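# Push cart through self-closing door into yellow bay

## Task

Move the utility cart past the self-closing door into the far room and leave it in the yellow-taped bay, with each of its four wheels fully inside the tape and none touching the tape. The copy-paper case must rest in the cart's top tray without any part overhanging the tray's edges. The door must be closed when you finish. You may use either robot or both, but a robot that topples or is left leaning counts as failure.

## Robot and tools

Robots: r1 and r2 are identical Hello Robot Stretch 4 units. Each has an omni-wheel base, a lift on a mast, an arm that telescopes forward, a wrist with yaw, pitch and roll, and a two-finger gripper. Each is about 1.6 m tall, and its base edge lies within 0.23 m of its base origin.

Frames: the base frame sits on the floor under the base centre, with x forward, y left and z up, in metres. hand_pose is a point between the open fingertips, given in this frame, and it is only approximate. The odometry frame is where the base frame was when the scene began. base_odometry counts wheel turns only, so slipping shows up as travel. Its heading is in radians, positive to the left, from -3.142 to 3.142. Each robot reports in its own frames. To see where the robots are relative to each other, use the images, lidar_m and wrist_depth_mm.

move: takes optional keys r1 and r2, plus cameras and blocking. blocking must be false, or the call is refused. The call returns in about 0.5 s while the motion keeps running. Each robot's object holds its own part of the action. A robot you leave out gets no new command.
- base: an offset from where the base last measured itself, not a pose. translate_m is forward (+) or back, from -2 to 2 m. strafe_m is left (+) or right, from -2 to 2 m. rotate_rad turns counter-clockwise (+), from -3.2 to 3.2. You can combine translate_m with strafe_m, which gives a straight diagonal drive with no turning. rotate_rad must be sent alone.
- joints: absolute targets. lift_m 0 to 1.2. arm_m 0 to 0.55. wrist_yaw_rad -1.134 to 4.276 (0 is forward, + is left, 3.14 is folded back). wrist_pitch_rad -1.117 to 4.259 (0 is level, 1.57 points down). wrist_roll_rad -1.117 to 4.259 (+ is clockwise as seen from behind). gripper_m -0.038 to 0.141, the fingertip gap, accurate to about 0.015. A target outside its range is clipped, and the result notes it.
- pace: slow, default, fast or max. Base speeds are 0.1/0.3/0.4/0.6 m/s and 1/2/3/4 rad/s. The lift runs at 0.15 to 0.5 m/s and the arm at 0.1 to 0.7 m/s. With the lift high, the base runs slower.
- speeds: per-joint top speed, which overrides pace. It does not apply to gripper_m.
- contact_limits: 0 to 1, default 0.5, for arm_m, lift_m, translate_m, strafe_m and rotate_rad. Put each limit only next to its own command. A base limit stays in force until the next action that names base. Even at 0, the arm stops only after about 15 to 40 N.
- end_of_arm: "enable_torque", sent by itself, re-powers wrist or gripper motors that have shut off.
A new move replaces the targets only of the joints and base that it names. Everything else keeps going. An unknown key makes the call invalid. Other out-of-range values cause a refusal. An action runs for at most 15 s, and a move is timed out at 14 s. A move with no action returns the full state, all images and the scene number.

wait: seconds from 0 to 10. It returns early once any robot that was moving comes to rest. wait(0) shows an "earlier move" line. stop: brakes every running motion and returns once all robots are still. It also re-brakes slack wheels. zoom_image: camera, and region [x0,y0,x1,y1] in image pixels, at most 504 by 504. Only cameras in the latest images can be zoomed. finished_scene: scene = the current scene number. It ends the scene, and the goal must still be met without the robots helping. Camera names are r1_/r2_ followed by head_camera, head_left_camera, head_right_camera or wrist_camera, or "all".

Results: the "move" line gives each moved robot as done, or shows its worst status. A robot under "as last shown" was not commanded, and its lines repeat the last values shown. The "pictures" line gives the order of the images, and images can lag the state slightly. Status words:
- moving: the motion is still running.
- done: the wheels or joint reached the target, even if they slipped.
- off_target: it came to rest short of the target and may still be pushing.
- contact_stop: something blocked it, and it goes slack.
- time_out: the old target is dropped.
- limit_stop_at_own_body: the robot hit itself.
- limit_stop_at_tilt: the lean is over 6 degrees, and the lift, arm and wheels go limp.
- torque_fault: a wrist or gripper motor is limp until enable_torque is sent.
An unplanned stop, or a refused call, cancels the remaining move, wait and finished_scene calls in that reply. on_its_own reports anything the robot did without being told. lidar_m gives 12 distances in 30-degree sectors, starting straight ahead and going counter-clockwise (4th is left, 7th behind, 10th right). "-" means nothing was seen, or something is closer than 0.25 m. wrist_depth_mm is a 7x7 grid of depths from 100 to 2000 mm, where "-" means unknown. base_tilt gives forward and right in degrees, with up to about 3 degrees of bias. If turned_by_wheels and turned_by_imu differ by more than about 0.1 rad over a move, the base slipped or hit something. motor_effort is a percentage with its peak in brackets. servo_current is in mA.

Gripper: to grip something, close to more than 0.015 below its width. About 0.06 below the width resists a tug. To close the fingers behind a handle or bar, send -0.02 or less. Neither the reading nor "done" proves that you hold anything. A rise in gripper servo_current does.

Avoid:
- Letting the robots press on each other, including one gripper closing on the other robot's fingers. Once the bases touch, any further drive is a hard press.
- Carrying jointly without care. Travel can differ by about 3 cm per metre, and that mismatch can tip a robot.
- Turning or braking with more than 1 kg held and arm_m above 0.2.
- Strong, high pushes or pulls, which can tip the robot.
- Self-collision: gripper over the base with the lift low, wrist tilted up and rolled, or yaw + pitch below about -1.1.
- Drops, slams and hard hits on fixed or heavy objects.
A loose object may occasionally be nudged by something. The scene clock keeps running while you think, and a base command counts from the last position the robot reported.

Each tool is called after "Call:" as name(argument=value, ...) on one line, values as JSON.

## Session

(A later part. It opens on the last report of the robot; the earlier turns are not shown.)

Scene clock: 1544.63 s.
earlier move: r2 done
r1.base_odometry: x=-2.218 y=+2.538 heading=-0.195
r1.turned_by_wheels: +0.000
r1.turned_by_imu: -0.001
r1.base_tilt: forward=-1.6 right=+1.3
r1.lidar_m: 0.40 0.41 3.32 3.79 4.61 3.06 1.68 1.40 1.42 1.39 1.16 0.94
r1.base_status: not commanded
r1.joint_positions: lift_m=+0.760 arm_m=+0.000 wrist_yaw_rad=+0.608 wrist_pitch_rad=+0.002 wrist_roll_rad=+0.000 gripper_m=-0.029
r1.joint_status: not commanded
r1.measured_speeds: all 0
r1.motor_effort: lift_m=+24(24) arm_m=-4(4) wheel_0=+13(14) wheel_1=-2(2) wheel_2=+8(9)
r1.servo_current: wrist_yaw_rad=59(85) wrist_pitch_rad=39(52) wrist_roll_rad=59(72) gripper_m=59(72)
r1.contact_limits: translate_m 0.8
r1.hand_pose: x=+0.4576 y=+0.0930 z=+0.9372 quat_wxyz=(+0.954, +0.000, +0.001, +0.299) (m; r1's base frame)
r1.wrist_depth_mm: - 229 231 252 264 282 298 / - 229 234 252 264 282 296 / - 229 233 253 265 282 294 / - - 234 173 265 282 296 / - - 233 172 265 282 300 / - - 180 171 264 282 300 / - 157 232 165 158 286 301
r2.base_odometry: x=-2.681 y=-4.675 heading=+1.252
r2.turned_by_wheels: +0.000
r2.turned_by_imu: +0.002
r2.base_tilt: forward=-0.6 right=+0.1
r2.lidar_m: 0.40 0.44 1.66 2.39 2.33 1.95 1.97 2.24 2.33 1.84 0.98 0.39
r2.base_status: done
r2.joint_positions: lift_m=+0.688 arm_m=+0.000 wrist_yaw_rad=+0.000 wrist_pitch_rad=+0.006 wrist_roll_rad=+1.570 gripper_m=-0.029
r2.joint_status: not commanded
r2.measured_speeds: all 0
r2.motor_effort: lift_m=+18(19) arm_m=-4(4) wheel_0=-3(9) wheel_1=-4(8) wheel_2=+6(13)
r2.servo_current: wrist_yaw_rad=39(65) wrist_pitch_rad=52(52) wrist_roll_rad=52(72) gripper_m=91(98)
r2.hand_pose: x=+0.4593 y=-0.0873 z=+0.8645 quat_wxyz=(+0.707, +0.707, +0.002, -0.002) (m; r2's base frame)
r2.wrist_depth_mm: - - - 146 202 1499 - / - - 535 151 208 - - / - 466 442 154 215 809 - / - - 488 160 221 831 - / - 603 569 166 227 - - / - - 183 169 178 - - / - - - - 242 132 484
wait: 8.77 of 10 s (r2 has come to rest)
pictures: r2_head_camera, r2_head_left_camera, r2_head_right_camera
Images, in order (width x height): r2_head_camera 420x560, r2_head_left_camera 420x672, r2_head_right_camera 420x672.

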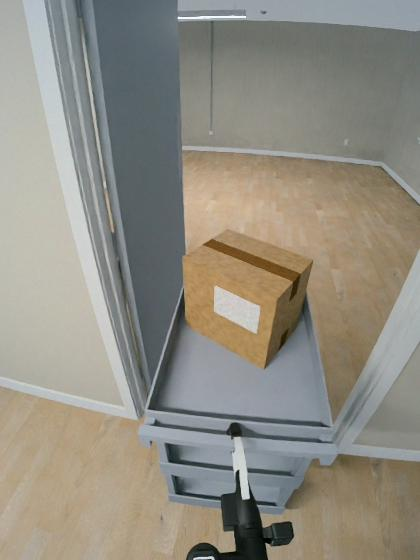

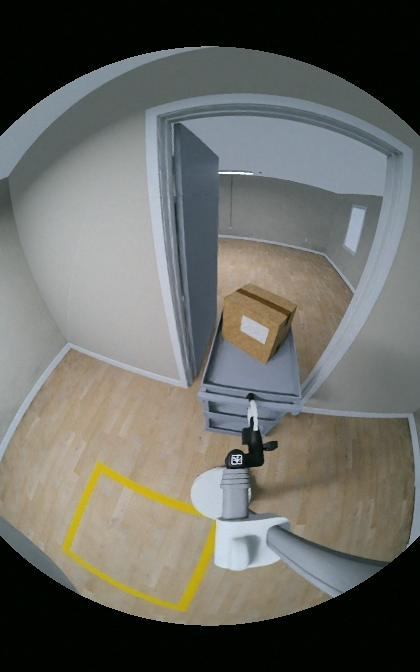

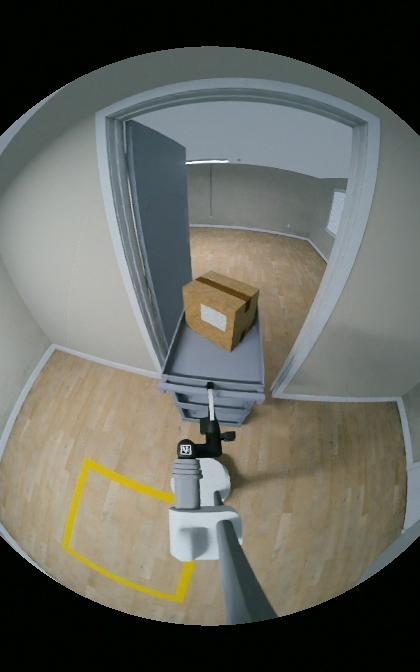

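Call:
move(blocking=false, r2={"base": {"translate_m": -0.482, "strafe_m": 0.134}, "pace": "slow"})

Call:
wait(seconds=7, cameras=["r2_head_camera", "r2_head_left_camera", "r2_head_right_camera"])

Call:
zoom_image(camera="r2_head_left_camera", region=[0, 300, 420, 640])

Scene clock: 1630.73 s.
move: r2 moving
r1: as last shown
r1.turned_by_imu: +0.000
r1.base_tilt: forward=-1.6 right=+1.2
r1.lidar_m: 0.39 0.39 3.31 3.78 4.62 3.08 1.65 1.41 1.40 1.38 1.18 0.93
r1.motor_effort: lift_m=+24(24) arm_m=-4(4) wheel_0=+13(13) wheel_1=-2(2) wheel_2=+9(9)
r1.servo_current: wrist_yaw_rad=59(72) wrist_pitch_rad=39(52) wrist_roll_rad=59(59) gripper_m=65(72)
r1.contact_limits: translate_m 0.8
r1.wrist_depth_mm: - 229 232 252 264 282 298 / - 229 232 252 264 282 296 / - 229 233 252 265 282 296 / - - 233 173 265 282 297 / - - 232 171 265 282 298 / - - 181 169 265 285 298 / - 158 234 165 158 286 300
r2.base_odometry: x=-2.688 y=-4.686 heading=+1.252
r2.turned_by_wheels: +0.000
r2.turned_by_imu: +0.000
r2.base_tilt: forward=-0.6 right=+0.1
r2.lidar_m: 0.42 0.46 1.65 2.39 2.29 1.94 1.96 2.22 2.32 1.83 1.00 0.42
r2.base_status: translate_m moving; strafe_m moving
r2.joint_positions: lift_m=+0.688 arm_m=+0.000 wrist_yaw_rad=+0.001 wrist_pitch_rad=+0.006 wrist_roll_rad=+1.570 gripper_m=-0.029
r2.joint_status: not commanded
r2.measured_speeds: translate_m=-0.049 strafe_m=+0.014 rotate_rad=+0.000 lift_m=+0.000 arm_m=+0.000 wrist_yaw_rad=+0.000 wrist_pitch_rad=+0.000 wrist_roll_rad=+0.000
r2.motor_effort: lift_m=+18(18) arm_m=-4(4) wheel_0=-2(10) wheel_1=-6(7) wheel_2=+13(13)
r2.servo_current: wrist_yaw_rad=46(59) wrist_pitch_rad=39(46) wrist_roll_rad=33(59) gripper_m=91(91)
r2.hand_pose: x=+0.4594 y=-0.0872 z=+0.8645 quat_wxyz=(+0.707, +0.707, +0.002, -0.002) (m; r2's base frame)
r2.wrist_depth_mm: - - - 147 203 1499 - / - - 535 151 208 - - / - 462 442 154 214 809 - / - - 488 160 222 820 - / - 597 564 166 227 - - / - - 183 169 178 - - / - - - - - - 488
pictures: none

Scene clock: 1636.47 s.
earlier move: r2 done
r1.base_odometry: x=-2.218 y=+2.538 heading=-0.195
r1.turned_by_wheels: +0.000
r1.turned_by_imu: +0.000
r1.base_tilt: forward=-1.6 right=+1.2
r1.lidar_m: 0.39 0.41 3.33 3.75 4.60 3.09 1.68 1.40 1.40 1.39 1.16 0.95
r1.base_status: not commanded
r1.joint_positions: lift_m=+0.760 arm_m=+0.000 wrist_yaw_rad=+0.608 wrist_pitch_rad=+0.002 wrist_roll_rad=+0.000 gripper_m=-0.029
r1.joint_status: not commanded
r1.measured_speeds: all 0
r1.motor_effort: lift_m=+24(24) arm_m=-4(4) wheel_0=+14(14) wheel_1=-2(2) wheel_2=+8(9)
r1.servo_current: wrist_yaw_rad=59(78) wrist_pitch_rad=39(52) wrist_roll_rad=46(72) gripper_m=65(72)
r1.contact_limits: translate_m 0.8
r1.hand_pose: x=+0.4576 y=+0.0930 z=+0.9372 quat_wxyz=(+0.954, +0.000, +0.001, +0.299) (m; r1's base frame)
r1.wrist_depth_mm: - 229 232 251 264 279 300 / - 229 232 251 265 282 296 / - 229 233 253 264 281 297 / - - 233 174 265 281 297 / - - 233 172 266 282 298 / - - 180 170 265 282 300 / - 156 233 165 158 287 300
r2.base_odometry: x=-2.959 y=-5.091 heading=+1.252
r2.turned_by_wheels: +0.000
r2.turned_by_imu: +0.000
r2.base_tilt: forward=-0.6 right=+0.1
r2.lidar_m: 0.40 0.45 2.39 2.37 1.76 1.46 1.47 1.67 2.34 2.34 1.58 0.40
r2.base_status: done
r2.joint_positions: lift_m=+0.688 arm_m=+0.000 wrist_yaw_rad=+0.001 wrist_pitch_rad=+0.006 wrist_roll_rad=+1.570 gripper_m=-0.029
r2.joint_status: not commanded
r2.measured_speeds: all 0
r2.motor_effort: lift_m=+18(19) arm_m=-4(4) wheel_0=-5(13) wheel_1=-4(8) wheel_2=+6(13)
r2.servo_current: wrist_yaw_rad=52(59) wrist_pitch_rad=46(52) wrist_roll_rad=46(59) gripper_m=85(98)
r2.hand_pose: x=+0.4594 y=-0.0872 z=+0.8645 quat_wxyz=(+0.707, +0.707, +0.002, -0.002) (m; r2's base frame)
r2.wrist_depth_mm: - - - 150 206 1537 - / - - 559 153 211 750 - / - 477 445 156 216 820 - / - 504 477 162 222 831 - / - 585 554 167 229 - - / - - 185 170 179 - - / - 135 - - - - 496
wait: 5.73 of 7 s (r2 has come to rest)
pictures: r2_head_camera, r2_head_left_camera, r2_head_right_camera
Images, in order (width x height): r2_head_camera 420x560, r2_head_left_camera 420x672, r2_head_right_camera 420x672.

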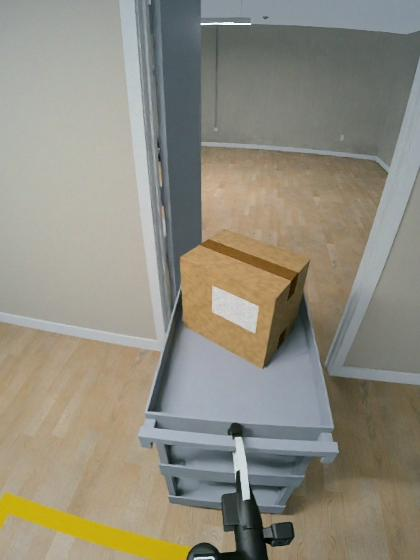

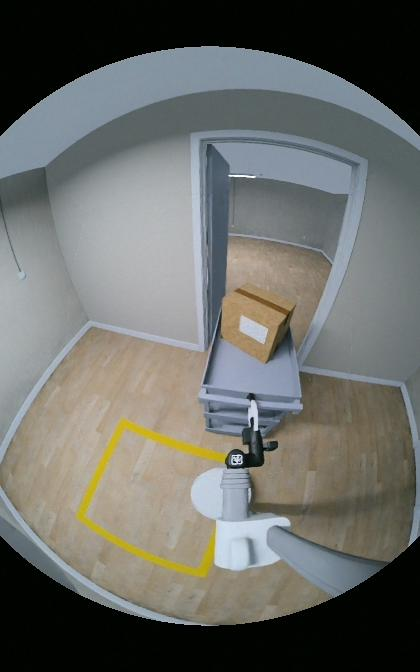

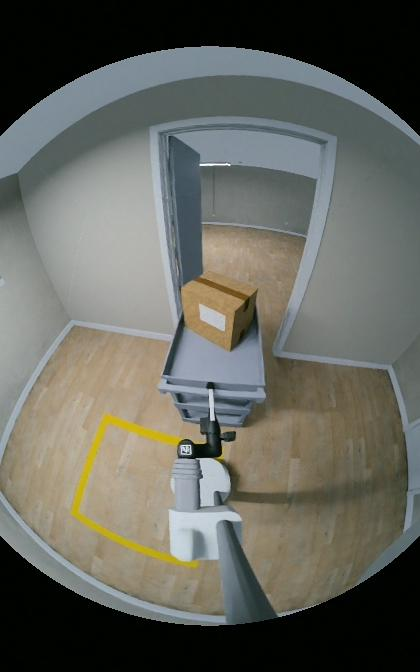

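Scaled by 1.200 from the camera's 420x672 image, which has a finer 600x960 frame.

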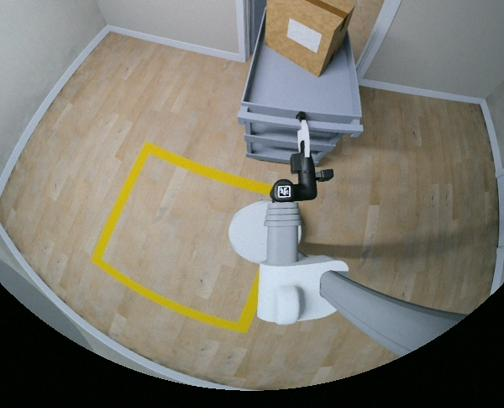

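Call:
wait(seconds=0, cameras=["all"])

Scene clock: 1657.13 s.
r1.base_odometry: x=-2.218 y=+2.538 heading=-0.195
r1.turned_by_wheels: +0.000
r1.turned_by_imu: +0.000
r1.base_tilt: forward=-1.6 right=+1.2
r1.lidar_m: 0.38 0.42 3.31 3.75 4.63 3.06 1.68 1.40 1.40 1.37 1.17 0.94
r1.base_status: not commanded
r1.joint_positions: lift_m=+0.760 arm_m=+0.000 wrist_yaw_rad=+0.608 wrist_pitch_rad=+0.002 wrist_roll_rad=+0.000 gripper_m=-0.029
r1.joint_status: not commanded
r1.measured_speeds: all 0
r1.motor_effort: lift_m=+24(24) arm_m=-4(4) wheel_0=+13(14) wheel_1=-2(2) wheel_2=+8(9)
r1.servo_current: wrist_yaw_rad=59(78) wrist_pitch_rad=39(52) wrist_roll_rad=46(72) gripper_m=65(72)
r1.contact_limits: translate_m 0.8
r1.hand_pose: x=+0.4576 y=+0.0930 z=+0.9372 quat_wxyz=(+0.954, +0.000, +0.001, +0.299) (m; r1's base frame)
r1.wrist_depth_mm: - 229 231 251 264 282 298 / - 229 231 251 265 282 294 / - 229 232 252 264 281 296 / - - 233 174 264 282 296 / - - 233 171 264 282 298 / - - 180 170 265 285 298 / - 157 234 165 158 285 300
r2.base_odometry: x=-2.959 y=-5.091 heading=+1.252
r2.turned_by_wheels: +0.000
r2.turned_by_imu: +0.000
r2.base_tilt: forward=-0.7 right=+0.1
r2.lidar_m: 0.40 0.47 2.39 2.39 1.72 1.48 1.45 1.67 2.33 2.34 1.61 0.42
r2.base_status: done
r2.joint_positions: lift_m=+0.688 arm_m=+0.000 wrist_yaw_rad=+0.001 wrist_pitch_rad=+0.006 wrist_roll_rad=+1.570 gripper_m=-0.029
r2.joint_status: not commanded
r2.measured_speeds: all 0
r2.motor_effort: lift_m=+18(19) arm_m=-4(4) wheel_0=-5(13) wheel_1=-3(8) wheel_2=+6(13)
r2.servo_current: wrist_yaw_rad=46(59) wrist_pitch_rad=46(52) wrist_roll_rad=46(59) gripper_m=91(98)
r2.hand_pose: x=+0.4594 y=-0.0872 z=+0.8645 quat_wxyz=(+0.707, +0.707, +0.002, -0.002) (m; r2's base frame)
r2.wrist_depth_mm: - - - 150 206 1537 - / - - 559 153 211 741 - / - 480 445 156 216 809 - / - 504 480 162 222 831 - / - 585 544 167 229 - - / - - 185 170 179 - - / - 135 - - - - 492
pictures: r1_head_camera, r1_head_left_camera, r1_head_right_camera, r1_wrist_camera, r2_head_camera, r2_head_left_camera, r2_head_right_camera, r2_wrist_camera
Images, in order (width x height): r1_head_camera 420x560, r1_head_left_camera 420x672, r1_head_right_camera 420x672, r1_wrist_camera 616x392, r2_head_camera 420x560, r2_head_left_camera 420x672, r2_head_right_camera 420x672, r2_wrist_camera 616x392.

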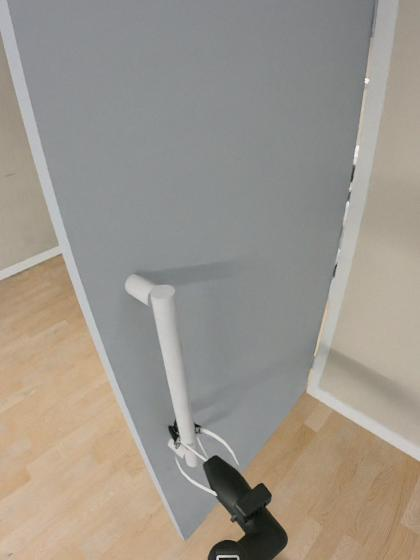

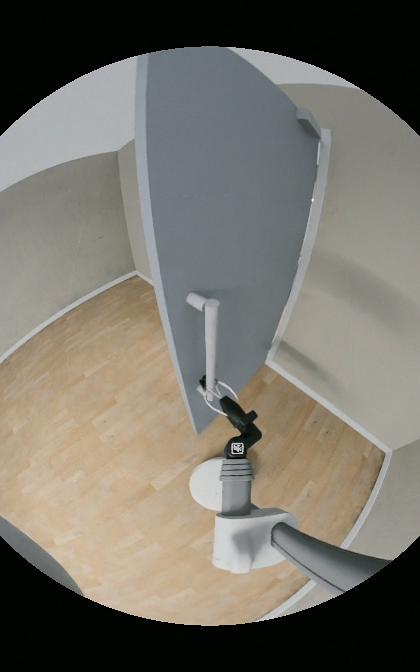

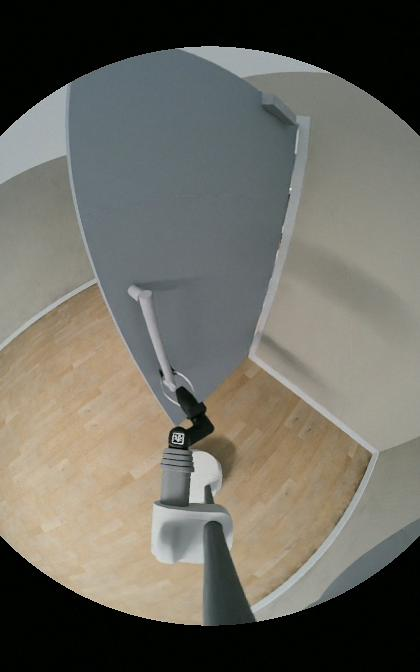

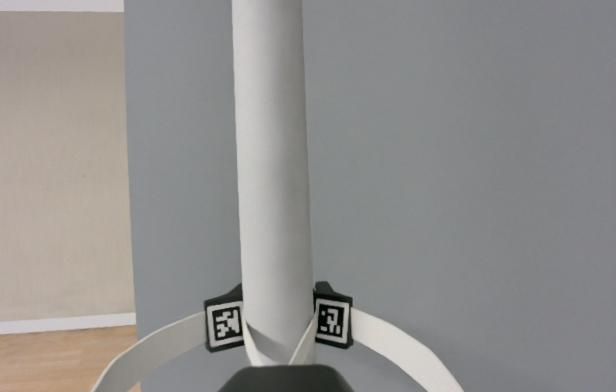

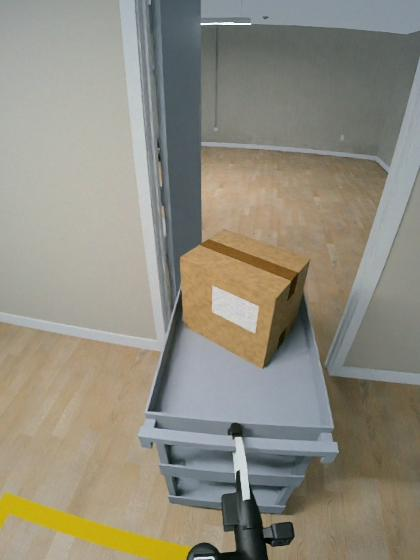

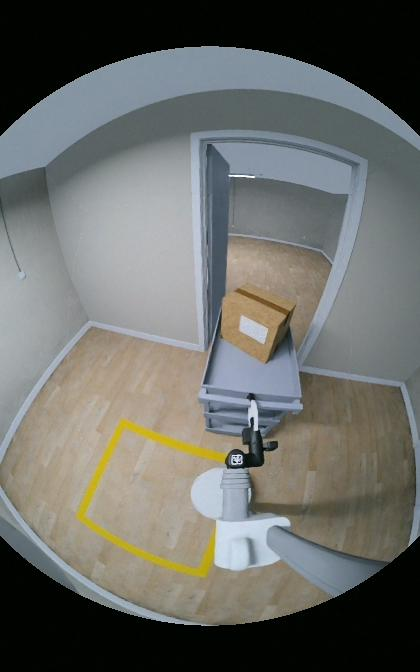

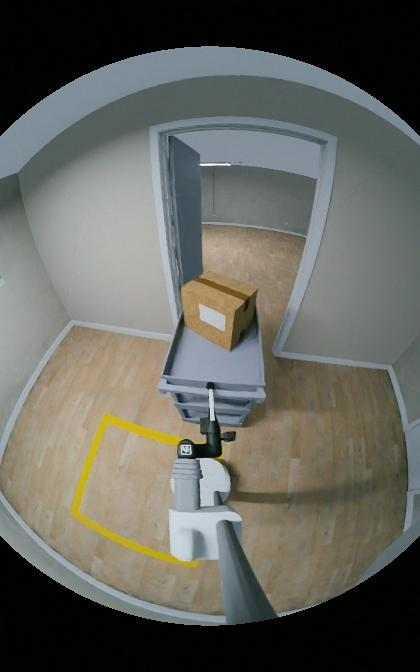

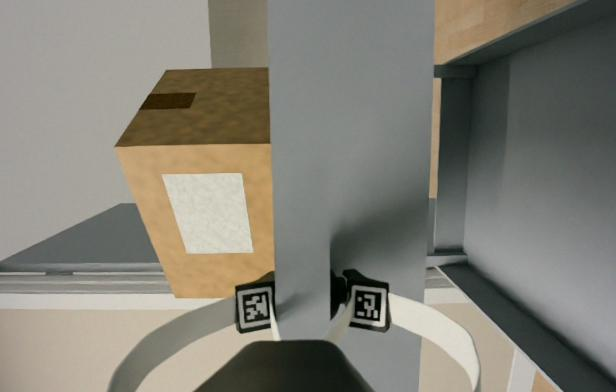

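Call:
move(r2={"base": {"translate_m": -0.149, "strafe_m": 0.342}, "pace": "slow", "contact_limits": {"translate_m": 0.8}}, blocking=false)

Call:
wait(seconds=5, cameras=["r2_head_camera", "r2_head_left_camera", "r2_wrist_camera"])

Scene clock: 1695.17 s.
move: r2 moving
r1: as last shown
r1.lidar_m: 0.38 0.42 3.31 3.77 4.63 3.06 1.69 1.40 1.39 1.38 1.18 0.94
r1.motor_effort: lift_m=+24(24) arm_m=-4(4) wheel_0=+13(14) wheel_1=-2(2) wheel_2=+9(9)
r1.servo_current: wrist_yaw_rad=52(72) wrist_pitch_rad=52(52) wrist_roll_rad=33(59) gripper_m=65(65)
r1.contact_limits: translate_m 0.8
r1.wrist_depth_mm: - 229 232 252 264 281 300 / - 229 233 250 264 281 294 / - 229 233 251 264 281 297 / - - 233 173 265 282 297 / - - 234 172 265 282 300 / - - 181 170 265 283 298 / - 157 234 164 158 286 298
r2.base_odometry: x=-2.971 y=-5.092 heading=+1.252
r2.turned_by_wheels: +0.000
r2.turned_by_imu: +0.000
r2.base_tilt: forward=-0.7 right=+0.0
r2.lidar_m: 0.39 0.46 2.38 2.37 1.74 1.43 1.46 1.68 2.33 2.36 1.60 0.41
r2.base_status: translate_m moving; strafe_m moving
r2.joint_positions: lift_m=+0.688 arm_m=+0.000 wrist_yaw_rad=+0.000 wrist_pitch_rad=+0.006 wrist_roll_rad=+1.570 gripper_m=-0.029
r2.joint_status: not commanded
r2.measured_speeds: translate_m=-0.020 strafe_m=+0.044 rotate_rad=-0.002 lift_m=+0.000 arm_m=+0.000 wrist_yaw_rad=-0.015 wrist_pitch_rad=+0.000 wrist_roll_rad=+0.000
r2.motor_effort: lift_m=+18(18) arm_m=-4(4) wheel_0=-11(14) wheel_1=+5(7) wheel_2=+6(9)
r2.servo_current: wrist_yaw_rad=39(52) wrist_pitch_rad=52(52) wrist_roll_rad=46(52) gripper_m=91(91)
r2.contact_limits: translate_m 0.8
r2.hand_pose: x=+0.4593 y=-0.0875 z=+0.8645 quat_wxyz=(+0.707, +0.707, +0.002, -0.002) (m; r2's base frame)
r2.wrist_depth_mm: - - - 151 208 1576 - / - - 574 154 213 778 - / - 488 449 158 218 820 - / - - 480 163 223 820 - / - - 549 167 229 - - / - - 185 171 179 - - / - 135 - - - - 477
pictures: none

Scene clock: 1699.67 s.
earlier move: r2 done
r1.base_odometry: x=-2.218 y=+2.538 heading=-0.195
r1.turned_by_wheels: +0.000
r1.turned_by_imu: +0.000
r1.base_tilt: forward=-1.6 right=+1.2
r1.lidar_m: 0.39 0.40 3.32 3.79 4.62 3.08 1.68 1.39 1.35 1.38 1.17 0.95
r1.base_status: not commanded
r1.joint_positions: lift_m=+0.760 arm_m=+0.000 wrist_yaw_rad=+0.608 wrist_pitch_rad=+0.002 wrist_roll_rad=+0.000 gripper_m=-0.029
r1.joint_status: not commanded
r1.measured_speeds: all 0
r1.motor_effort: lift_m=+24(24) arm_m=-4(4) wheel_0=+13(14) wheel_1=-2(2) wheel_2=+8(9)
r1.servo_current: wrist_yaw_rad=65(85) wrist_pitch_rad=39(52) wrist_roll_rad=52(72) gripper_m=65(72)
r1.contact_limits: translate_m 0.8
r1.hand_pose: x=+0.4576 y=+0.0930 z=+0.9372 quat_wxyz=(+0.954, +0.000, +0.001, +0.299) (m; r1's base frame)
r1.wrist_depth_mm: - 228 232 251 264 281 298 / - 229 233 251 264 281 296 / - 229 233 251 265 281 294 / - - 234 174 265 282 296 / - - 233 171 264 283 296 / - - 181 170 265 285 300 / - 156 233 165 158 285 300
r2.base_odometry: x=-3.330 y=-5.125 heading=+1.253
r2.turned_by_wheels: +0.001
r2.turned_by_imu: +0.000
r2.base_tilt: forward=-0.7 right=+0.1
r2.lidar_m: 0.45 1.79 2.11 2.07 1.47 1.24 1.25 1.43 2.38 2.62 1.87 0.34
r2.base_status: done
r2.joint_positions: lift_m=+0.688 arm_m=+0.000 wrist_yaw_rad=-0.002 wrist_pitch_rad=+0.006 wrist_roll_rad=+1.570 gripper_m=-0.029
r2.joint_status: not commanded
r2.measured_speeds: all 0
r2.motor_effort: lift_m=+18(19) arm_m=-4(4) wheel_0=-5(14) wheel_1=+5(8) wheel_2=+4(9)
r2.servo_current: wrist_yaw_rad=46(59) wrist_pitch_rad=46(52) wrist_roll_rad=39(59) gripper_m=85(98)
r2.contact_limits: translate_m 0.8
r2.hand_pose: x=+0.4591 y=-0.0880 z=+0.8645 quat_wxyz=(+0.707, +0.707, +0.001, -0.003) (m; r2's base frame)
r2.wrist_depth_mm: - 362 364 - 150 - - / - 404 410 102 163 - - / - - 512 110 179 - - / - - 609 126 198 - - / - - - 138 220 - 512 / - - 182 156 179 - 462 / - 136 - - - 132 1182
wait: 4.50 of 5 s (r2 has come to rest)
pictures: r2_head_camera, r2_head_left_camera, r2_wrist_camera
Images, in order (width x height): r2_head_camera 420x560, r2_head_left_camera 420x672, r2_wrist_camera 616x392.

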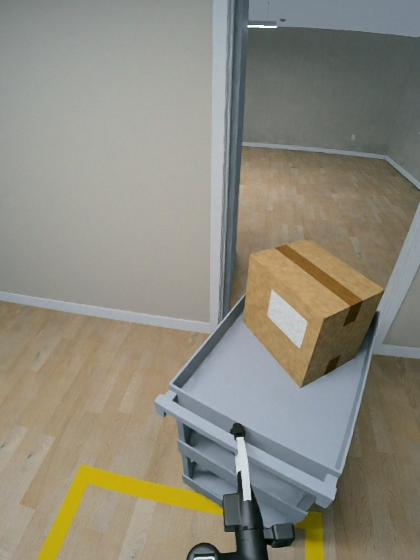

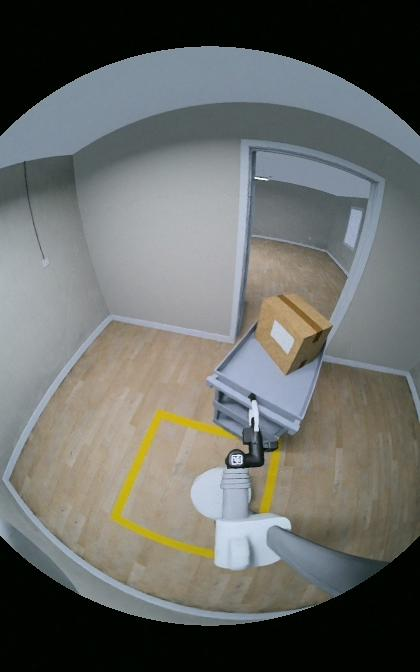

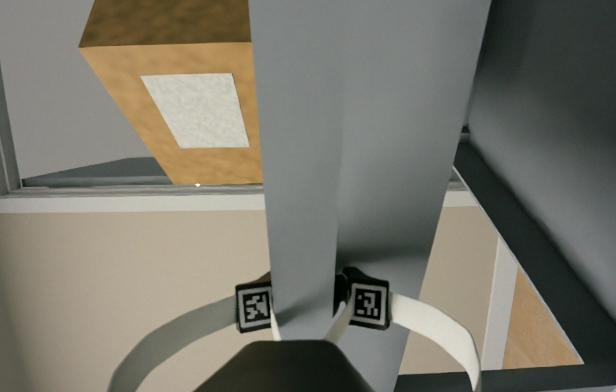

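Call:
move(r2={"base": {"translate_m": -0.149, "strafe_m": 0.342}, "pace": "slow", "contact_limits": {"translate_m": 0.8}}, blocking=false)

Call:
wait(seconds=6, cameras=["r2_head_camera", "r2_head_left_camera", "r2_wrist_camera"])

Scene clock: 1719.83 s.
move: r2 moving
r1: as last shown
r1.lidar_m: 0.39 0.41 3.29 3.77 4.62 3.05 1.69 1.40 1.40 1.39 1.14 0.93
r1.motor_effort: lift_m=+24(24) arm_m=-4(4) wheel_0=+13(13) wheel_1=-2(2) wheel_2=+8(9)
r1.servo_current: wrist_yaw_rad=52(78) wrist_pitch_rad=39(46) wrist_roll_rad=46(59) gripper_m=59(72)
r1.contact_limits: translate_m 0.8
r1.wrist_depth_mm: - 229 232 252 265 281 296 / - 229 233 252 264 282 296 / - 229 233 250 264 281 296 / - - 233 174 264 281 296 / - - 233 171 265 282 298 / - - 181 170 265 281 300 / - 157 233 165 158 285 303
r2.base_odometry: x=-3.342 y=-5.126 heading=+1.253
r2.turned_by_wheels: +0.000
r2.turned_by_imu: +0.001
r2.base_tilt: forward=-0.7 right=+0.0
r2.lidar_m: 0.44 1.81 2.06 2.07 1.46 1.23 1.24 1.40 2.38 2.64 1.88 0.34
r2.base_status: translate_m moving; strafe_m moving
r2.joint_positions: lift_m=+0.688 arm_m=+0.000 wrist_yaw_rad=-0.002 wrist_pitch_rad=+0.006 wrist_roll_rad=+1.570 gripper_m=-0.029
r2.joint_status: not commanded
r2.measured_speeds: translate_m=-0.020 strafe_m=+0.045 rotate_rad=+0.002 lift_m=+0.000 arm_m=+0.000 wrist_yaw_rad=+0.000 wrist_pitch_rad=+0.000 wrist_roll_rad=+0.000
r2.motor_effort: lift_m=+18(18) arm_m=-4(4) wheel_0=-7(16) wheel_1=+6(7) wheel_2=+6(8)
r2.servo_current: wrist_yaw_rad=46(59) wrist_pitch_rad=46(52) wrist_roll_rad=46(46) gripper_m=85(91)
r2.contact_limits: translate_m 0.8
r2.hand_pose: x=+0.4591 y=-0.0880 z=+0.8645 quat_wxyz=(+0.707, +0.707, +0.001, -0.003) (m; r2's base frame)
r2.wrist_depth_mm: - 359 368 - 148 - - / - 410 410 102 162 - - / - - 517 109 178 - - / - - - 125 197 - - / - - - 137 220 - 508 / - - 181 156 178 - 477 / - 135 - - - 132 407
pictures: none

Scene clock: 1724.33 s.
earlier move: r2 done
r1.base_odometry: x=-2.218 y=+2.538 heading=-0.195
r1.turned_by_wheels: +0.000
r1.turned_by_imu: +0.000
r1.base_tilt: forward=-1.6 right=+1.2
r1.lidar_m: 0.37 0.40 3.32 3.78 4.62 3.07 1.68 1.40 1.40 1.39 1.16 0.95
r1.base_status: not commanded
r1.joint_positions: lift_m=+0.760 arm_m=+0.000 wrist_yaw_rad=+0.608 wrist_pitch_rad=+0.002 wrist_roll_rad=+0.000 gripper_m=-0.029
r1.joint_status: not commanded
r1.measured_speeds: all 0
r1.motor_effort: lift_m=+24(24) arm_m=-4(4) wheel_0=+13(14) wheel_1=-2(2) wheel_2=+8(9)
r1.servo_current: wrist_yaw_rad=65(78) wrist_pitch_rad=39(52) wrist_roll_rad=39(72) gripper_m=65(72)
r1.contact_limits: translate_m 0.8
r1.hand_pose: x=+0.4576 y=+0.0930 z=+0.9372 quat_wxyz=(+0.954, +0.000, +0.001, +0.299) (m; r1's base frame)
r1.wrist_depth_mm: - 229 232 251 264 281 298 / - 229 233 251 265 281 296 / - 229 232 250 264 283 297 / - - 233 174 264 283 294 / - - 233 171 264 283 300 / - - 181 170 265 283 301 / - 157 234 166 158 285 300
r2.base_odometry: x=-3.701 y=-5.160 heading=+1.253
r2.turned_by_wheels: +0.000
r2.turned_by_imu: -0.001
r2.base_tilt: forward=-0.7 right=+0.1
r2.lidar_m: 0.46 2.05 1.79 1.78 1.22 1.02 1.01 1.15 1.93 2.93 0.34 0.31
r2.base_status: done
r2.joint_positions: lift_m=+0.688 arm_m=+0.000 wrist_yaw_rad=-0.005 wrist_pitch_rad=+0.006 wrist_roll_rad=+1.570 gripper_m=-0.029
r2.joint_status: not commanded
r2.measured_speeds: all 0
r2.motor_effort: lift_m=+18(19) arm_m=-4(4) wheel_0=-7(16) wheel_1=+3(8) wheel_2=+3(8)
r2.servo_current: wrist_yaw_rad=52(65) wrist_pitch_rad=46(52) wrist_roll_rad=52(59) gripper_m=85(98)
r2.contact_limits: translate_m 0.8
r2.hand_pose: x=+0.4589 y=-0.0888 z=+0.8645 quat_wxyz=(+0.707, +0.707, +0.000, -0.004) (m; r2's base frame)
r2.wrist_depth_mm: - - - - - - - / - - - - - - - / - - - - - - - / - - - - - - 469 / - - - - - 1464 452 / - - 181 - - 387 397 / - 136 - - - 1499 1160
wait: 4.50 of 6 s (r2 has come to rest)
pictures: r2_head_camera, r2_head_left_camera, r2_wrist_camera
Images, in order (width x height): r2_head_camera 420x560, r2_head_left_camera 420x672, r2_wrist_camera 616x392.

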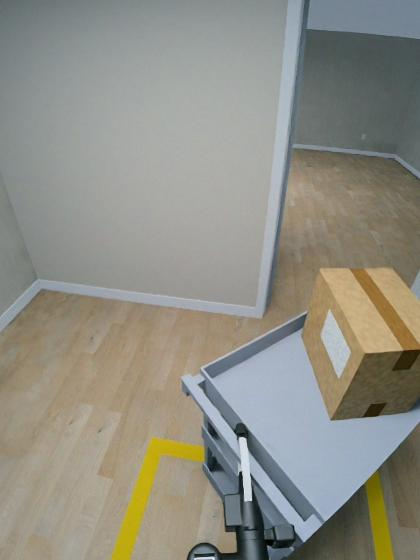

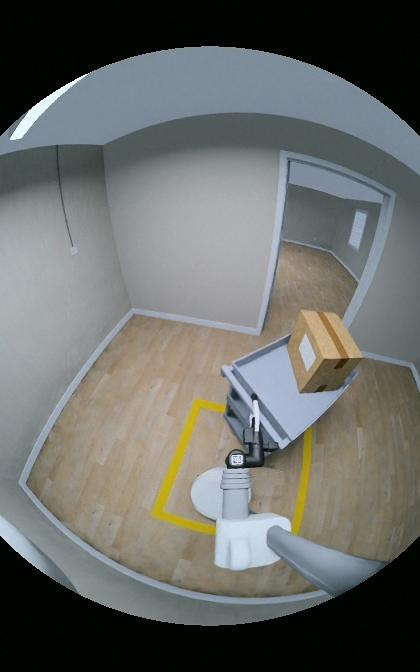

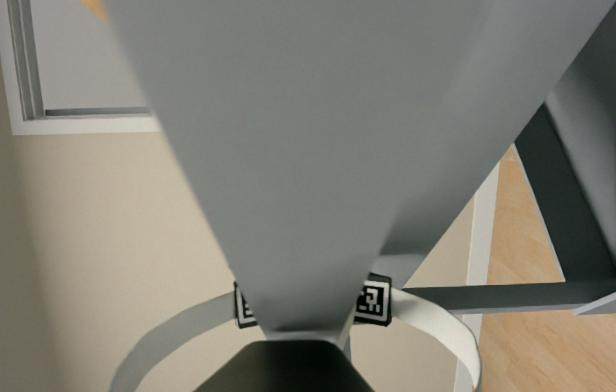

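Call:
move(r2={"base": {"translate_m": -0.27, "strafe_m": 0.036}, "pace": "slow", "contact_limits": {"translate_m": 0.8}}, blocking=false)

Call:
wait(seconds=6, cameras=["r2_head_camera", "r2_head_left_camera", "r2_head_right_camera"])

Scene clock: 1731.63 s.
move: r2 moving
r1: as last shown
r1.base_tilt: forward=-1.5 right=+1.2
r1.lidar_m: 0.38 0.41 3.32 3.77 4.62 3.08 1.67 1.40 1.40 1.39 1.14 0.96
r1.motor_effort: lift_m=+24(24) arm_m=-4(4) wheel_0=+13(13) wheel_1=-2(2) wheel_2=+8(8)
r1.servo_current: wrist_yaw_rad=59(78) wrist_pitch_rad=39(46) wrist_roll_rad=33(65) gripper_m=65(65)
r1.contact_limits: translate_m 0.8
r1.wrist_depth_mm: - 229 233 251 265 282 300 / - 229 233 252 265 281 296 / - 229 232 251 265 282 296 / - - 232 172 265 282 296 / - - 234 171 265 282 298 / - - 180 170 265 282 298 / - 157 233 165 158 286 301
r2.base_odometry: x=-3.707 y=-5.171 heading=+1.252
r2.turned_by_wheels: -0.001
r2.turned_by_imu: +0.000
r2.base_tilt: forward=-0.7 right=+0.0
r2.lidar_m: 0.46 2.06 1.80 1.79 1.22 0.99 1.00 1.15 1.90 2.93 0.34 0.32
r2.base_status: translate_m moving; strafe_m moving
r2.joint_positions: lift_m=+0.688 arm_m=+0.000 wrist_yaw_rad=-0.005 wrist_pitch_rad=+0.006 wrist_roll_rad=+1.570 gripper_m=-0.029
r2.joint_status: not commanded
r2.measured_speeds: translate_m=-0.048 strafe_m=+0.007 rotate_rad=+0.001 lift_m=+0.000 arm_m=+0.000 wrist_yaw_rad=+0.000 wrist_pitch_rad=+0.000 wrist_roll_rad=+0.000
r2.motor_effort: lift_m=+18(18) arm_m=-4(4) wheel_0=-8(14) wheel_1=-8(8) wheel_2=+7(9)
r2.servo_current: wrist_yaw_rad=39(59) wrist_pitch_rad=46(52) wrist_roll_rad=52(72) gripper_m=85(98)
r2.contact_limits: translate_m 0.8
r2.hand_pose: x=+0.4589 y=-0.0888 z=+0.8645 quat_wxyz=(+0.707, +0.707, +0.000, -0.004) (m; r2's base frame)
r2.wrist_depth_mm: - - - - - - - / - - - - - - - / - - - - - - - / - - - - - - 473 / - - - - - 1464 452 / - - 181 - - 387 392 / - 136 - - - 1464 1182
pictures: none

Scene clock: 1735.13 s.
earlier move: r2 done
r1.base_odometry: x=-2.218 y=+2.538 heading=-0.195
r1.turned_by_wheels: +0.000
r1.turned_by_imu: +0.000
r1.base_tilt: forward=-1.6 right=+1.2
r1.lidar_m: 0.39 0.41 3.33 3.78 4.63 3.08 1.65 1.40 1.41 1.39 1.17 0.95
r1.base_status: not commanded
r1.joint_positions: lift_m=+0.760 arm_m=+0.000 wrist_yaw_rad=+0.608 wrist_pitch_rad=+0.002 wrist_roll_rad=+0.000 gripper_m=-0.029
r1.joint_status: not commanded
r1.measured_speeds: all 0
r1.motor_effort: lift_m=+24(24) arm_m=-4(4) wheel_0=+12(14) wheel_1=-2(2) wheel_2=+8(9)
r1.servo_current: wrist_yaw_rad=59(78) wrist_pitch_rad=52(52) wrist_roll_rad=52(65) gripper_m=59(72)
r1.contact_limits: translate_m 0.8
r1.hand_pose: x=+0.4576 y=+0.0930 z=+0.9372 quat_wxyz=(+0.954, +0.000, +0.001, +0.299) (m; r1's base frame)
r1.wrist_depth_mm: - 229 232 251 265 281 297 / - 229 233 251 265 281 296 / - 229 232 252 265 282 296 / - - 233 173 265 282 297 / - - 234 171 265 282 297 / - - 181 170 266 282 298 / - 157 234 165 157 286 301
r2.base_odometry: x=-3.820 y=-5.404 heading=+1.253
r2.turned_by_wheels: +0.001
r2.turned_by_imu: +0.002
r2.base_tilt: forward=-0.7 right=+0.1
r2.lidar_m: 0.45 2.15 1.81 1.63 0.89 0.74 0.73 0.88 1.44 2.92 2.49 0.32
r2.base_status: done
r2.joint_positions: lift_m=+0.688 arm_m=+0.000 wrist_yaw_rad=+0.002 wrist_pitch_rad=+0.006 wrist_roll_rad=+1.570 gripper_m=-0.029
r2.joint_status: not commanded
r2.measured_speeds: all 0
r2.motor_effort: lift_m=+18(18) arm_m=-4(4) wheel_0=-2(14) wheel_1=-3(8) wheel_2=+6(11)
r2.servo_current: wrist_yaw_rad=52(59) wrist_pitch_rad=46(52) wrist_roll_rad=59(72) gripper_m=91(98)
r2.contact_limits: translate_m 0.8
r2.hand_pose: x=+0.4595 y=-0.0870 z=+0.8645 quat_wxyz=(+0.707, +0.707, +0.003, -0.001) (m; r2's base frame)
r2.wrist_depth_mm: 1618 359 362 - - 116 - / 1708 504 477 - - 132 - / - - - - 151 - - / - - - - 178 549 521 / - - - - 214 1576 473 / - - 185 137 178 1618 436 / - - - - 368 1464 1118
wait: 3.50 of 6 s (r2 has come to rest)
pictures: r2_head_camera, r2_head_left_camera, r2_head_right_camera
Images, in order (width x height): r2_head_camera 420x560, r2_head_left_camera 420x672, r2_head_right_camera 420x672.

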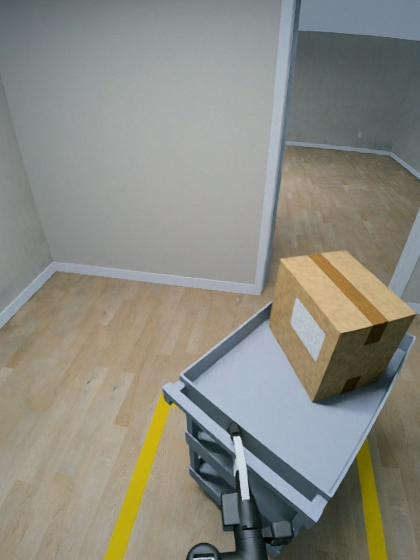

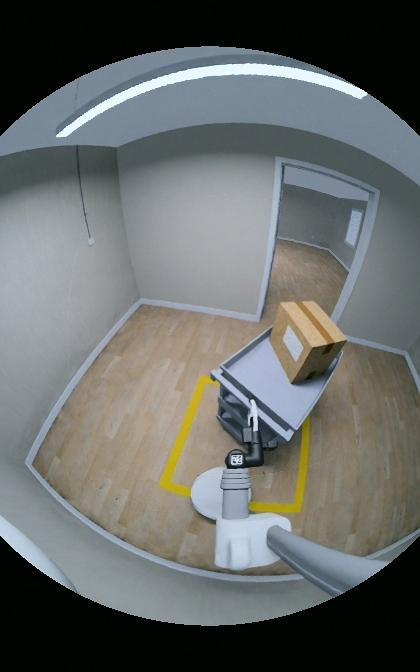

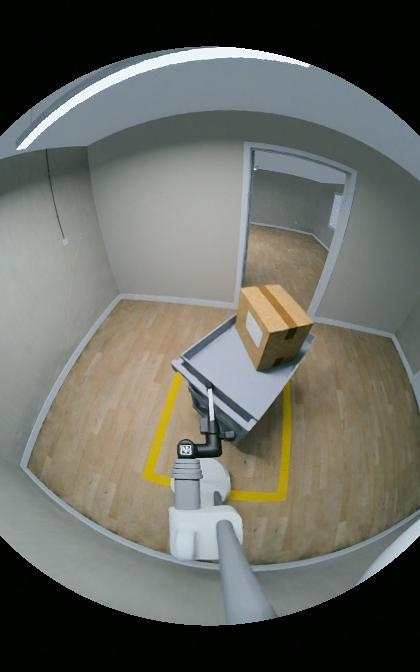

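Call:
move(r2={"base": {"translate_m": -0.25, "strafe_m": 0.036}, "pace": "slow", "contact_limits": {"translate_m": 0.8}}, blocking=false)

Call:
wait(seconds=6, cameras=["r2_head_camera", "r2_head_left_camera", "r2_head_right_camera", "r2_wrist_camera"])

Scene clock: 1739.97 s.
move: r2 moving
r1: as last shown
r1.lidar_m: 0.38 0.41 3.30 3.75 4.60 3.09 1.68 1.39 1.39 1.42 1.18 0.96
r1.motor_effort: lift_m=+24(24) arm_m=-4(4) wheel_0=+13(13) wheel_1=-2(2) wheel_2=+8(8)
r1.servo_current: wrist_yaw_rad=39(72) wrist_pitch_rad=46(52) wrist_roll_rad=52(65) gripper_m=65(65)
r1.contact_limits: translate_m 0.8
r1.wrist_depth_mm: - 229 233 251 263 281 298 / - 229 232 252 265 282 296 / - 229 233 251 264 281 296 / - - 233 173 265 281 297 / - - 232 171 265 281 298 / - - 181 171 265 283 300 / - 157 234 165 158 285 301
r2.base_odometry: x=-3.825 y=-5.416 heading=+1.252
r2.turned_by_wheels: +0.000
r2.turned_by_imu: +0.000
r2.base_tilt: forward=-0.7 right=+0.1
r2.lidar_m: 0.45 2.15 1.82 1.62 0.88 0.73 0.73 0.85 1.42 2.91 2.45 0.30
r2.base_status: translate_m moving; strafe_m moving
r2.joint_positions: lift_m=+0.688 arm_m=+0.000 wrist_yaw_rad=+0.002 wrist_pitch_rad=+0.006 wrist_roll_rad=+1.570 gripper_m=-0.029
r2.joint_status: not commanded
r2.measured_speeds: translate_m=-0.049 strafe_m=+0.007 rotate_rad=-0.003 lift_m=+0.000 arm_m=+0.000 wrist_yaw_rad=+0.000 wrist_pitch_rad=+0.000 wrist_roll_rad=+0.000
r2.motor_effort: lift_m=+18(19) arm_m=-4(4) wheel_0=-5(8) wheel_1=-6(6) wheel_2=+11(12)
r2.servo_current: wrist_yaw_rad=33(59) wrist_pitch_rad=46(46) wrist_roll_rad=39(59) gripper_m=91(98)
r2.contact_limits: translate_m 0.8
r2.hand_pose: x=+0.4595 y=-0.0870 z=+0.8645 quat_wxyz=(+0.707, +0.707, +0.003, -0.001) (m; r2's base frame)
r2.wrist_depth_mm: 1661 370 362 - - 119 - / 1708 500 469 - - 131 - / - - - - 158 - - / - - - - 185 554 521 / - - - - 215 1576 469 / - - 186 132 178 1576 439 / - - - - 370 1499 384
pictures: none

Scene clock: 1743.27 s.
earlier move: r2 done
r1.base_odometry: x=-2.218 y=+2.538 heading=-0.195
r1.turned_by_wheels: +0.000
r1.turned_by_imu: +0.000
r1.base_tilt: forward=-1.6 right=+1.3
r1.lidar_m: 0.37 0.41 3.30 3.78 4.61 3.08 1.65 1.40 1.42 1.40 1.15 0.92
r1.base_status: not commanded
r1.joint_positions: lift_m=+0.760 arm_m=+0.000 wrist_yaw_rad=+0.608 wrist_pitch_rad=+0.002 wrist_roll_rad=+0.000 gripper_m=-0.029
r1.joint_status: not commanded
r1.measured_speeds: all 0
r1.motor_effort: lift_m=+24(24) arm_m=-4(4) wheel_0=+13(14) wheel_1=-1(2) wheel_2=+8(9)
r1.servo_current: wrist_yaw_rad=65(78) wrist_pitch_rad=39(52) wrist_roll_rad=46(65) gripper_m=65(72)
r1.contact_limits: translate_m 0.8
r1.hand_pose: x=+0.4576 y=+0.0930 z=+0.9372 quat_wxyz=(+0.954, +0.000, +0.001, +0.299) (m; r1's base frame)
r1.wrist_depth_mm: - 229 234 252 265 282 298 / - 228 232 251 263 282 296 / - 229 233 252 265 282 296 / - - 233 173 265 282 296 / - - 233 171 265 282 298 / - - 181 171 266 282 300 / - 157 233 165 158 286 300
r2.base_odometry: x=-3.932 y=-5.630 heading=+1.252
r2.turned_by_wheels: +0.000
r2.turned_by_imu: +0.000
r2.base_tilt: forward=-0.7 right=+0.1
r2.lidar_m: 0.43 2.19 1.84 1.09 0.59 0.47 0.49 0.58 0.95 2.90 2.74 0.35
r2.base_status: done
r2.joint_positions: lift_m=+0.688 arm_m=+0.000 wrist_yaw_rad=+0.002 wrist_pitch_rad=+0.006 wrist_roll_rad=+1.570 gripper_m=-0.029
r2.joint_status: not commanded
r2.measured_speeds: all 0
r2.motor_effort: lift_m=+18(19) arm_m=-4(4) wheel_0=-4(10) wheel_1=-4(7) wheel_2=+5(12)
r2.servo_current: wrist_yaw_rad=39(59) wrist_pitch_rad=52(52) wrist_roll_rad=46(59) gripper_m=98(98)
r2.contact_limits: translate_m 0.8
r2.hand_pose: x=+0.4595 y=-0.0870 z=+0.8645 quat_wxyz=(+0.707, +0.707, +0.003, -0.001) (m; r2's base frame)
r2.wrist_depth_mm: - 359 364 - 147 - - / 1921 407 410 - 160 - - / - - 517 109 177 - - / - - - 121 196 - - / - - - 135 219 1708 508 / - - 185 158 178 1464 477 / - - - - - 355 410
wait: 3.30 of 6 s (r2 has come to rest)
pictures: r2_head_camera, r2_head_left_camera, r2_head_right_camera, r2_wrist_camera
Images, in order (width x height): r2_head_camera 420x560, r2_head_left_camera 420x672, r2_head_right_camera 420x672, r2_wrist_camera 616x392.

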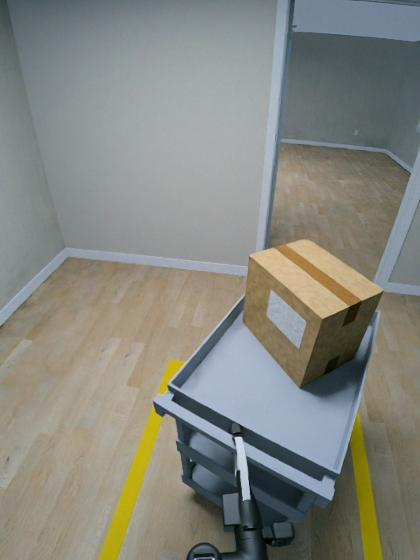

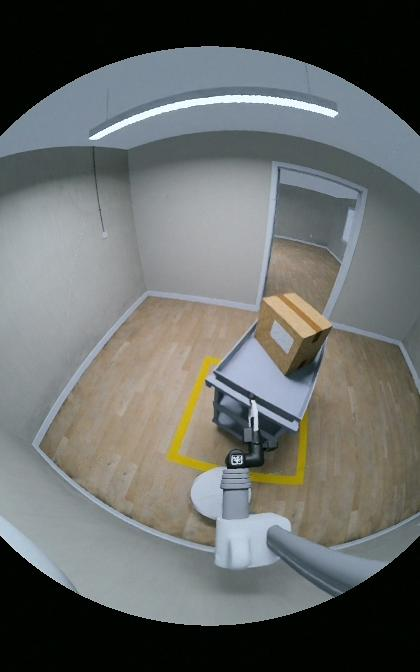

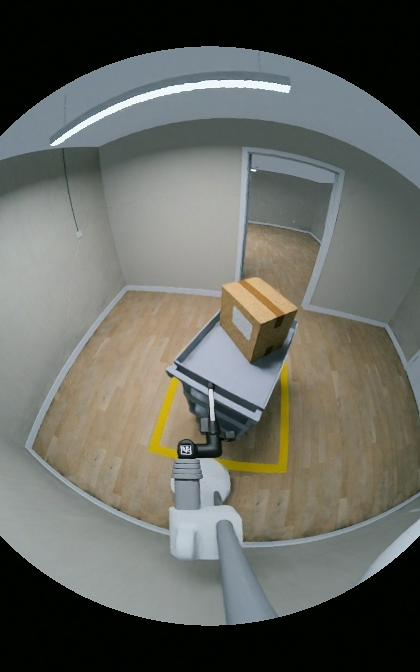

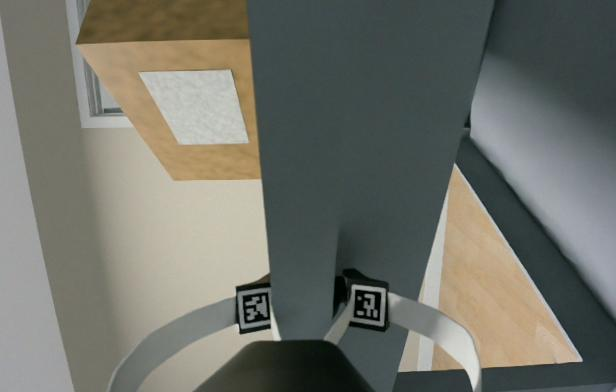

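Call:
zoom_image(camera="r2_head_left_camera", region=[150, 330, 340, 510])

Call:
zoom_image(camera="r2_head_right_camera", region=[130, 330, 320, 510])

Scaled by 2.653 from the camera's 420x672 image, which has a finer 600x960 frame.

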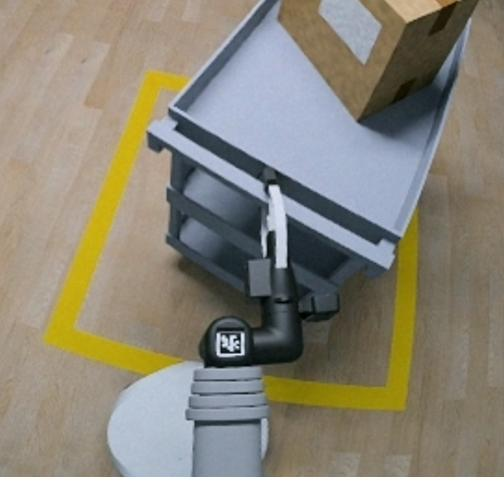

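Scaled by 2.653 from the camera's 420x672 image, which has a finer 600x960 frame.

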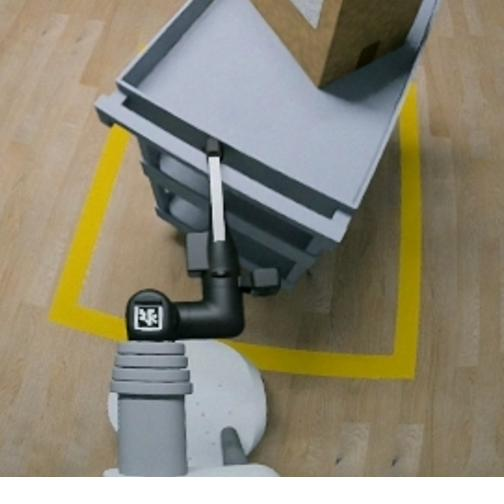

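Call:
zoom_image(camera="r2_head_left_camera", region=[195, 380, 325, 490])

Call:
zoom_image(camera="r2_head_right_camera", region=[160, 350, 310, 490])

Call:
zoom_image(camera="r2_head_camera", region=[60, 220, 420, 560])

Scaled by 3.877 from the camera's 420x672 image, which has a finer 600x960 frame.

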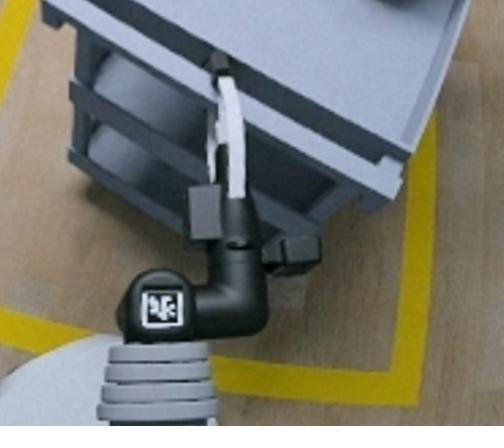

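Scaled by 3.360 from the camera's 420x672 image, which has a finer 600x960 frame.

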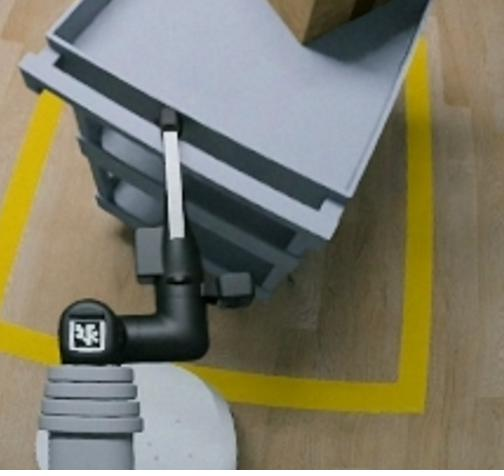

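Scaled by 1.400 from the camera's 420x560 image, which has a finer 1200x1600 frame.

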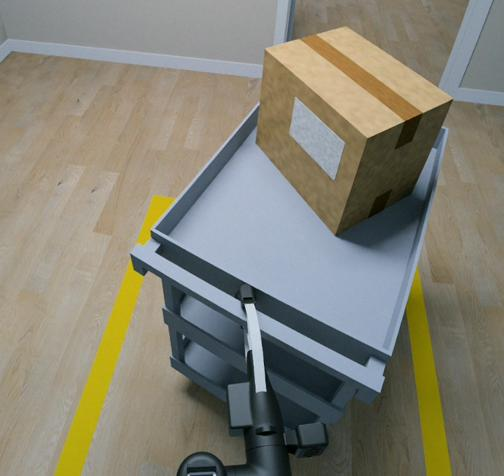

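Call:
zoom_image(camera="r2_head_left_camera", region=[200, 280, 360, 440])

Call:
zoom_image(camera="r2_head_right_camera", region=[160, 260, 330, 430])

Scaled by 3.150 from the camera's 420x672 image, which has a finer 600x960 frame.

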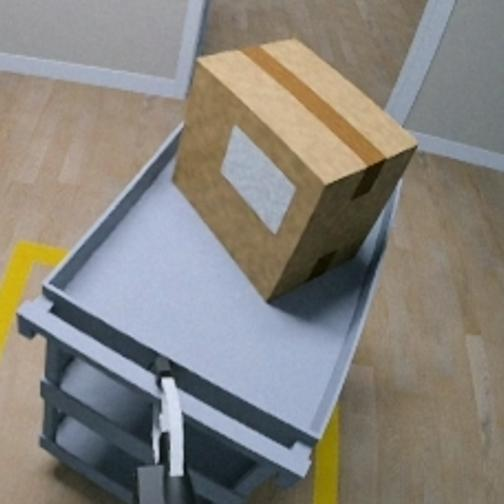

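Scaled by 2.965 from the camera's 420x672 image, which has a finer 600x960 frame.

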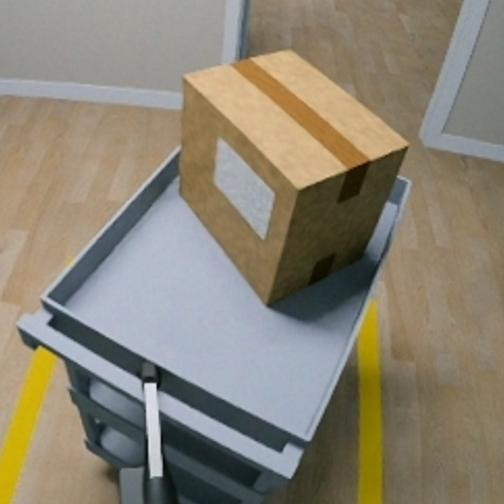

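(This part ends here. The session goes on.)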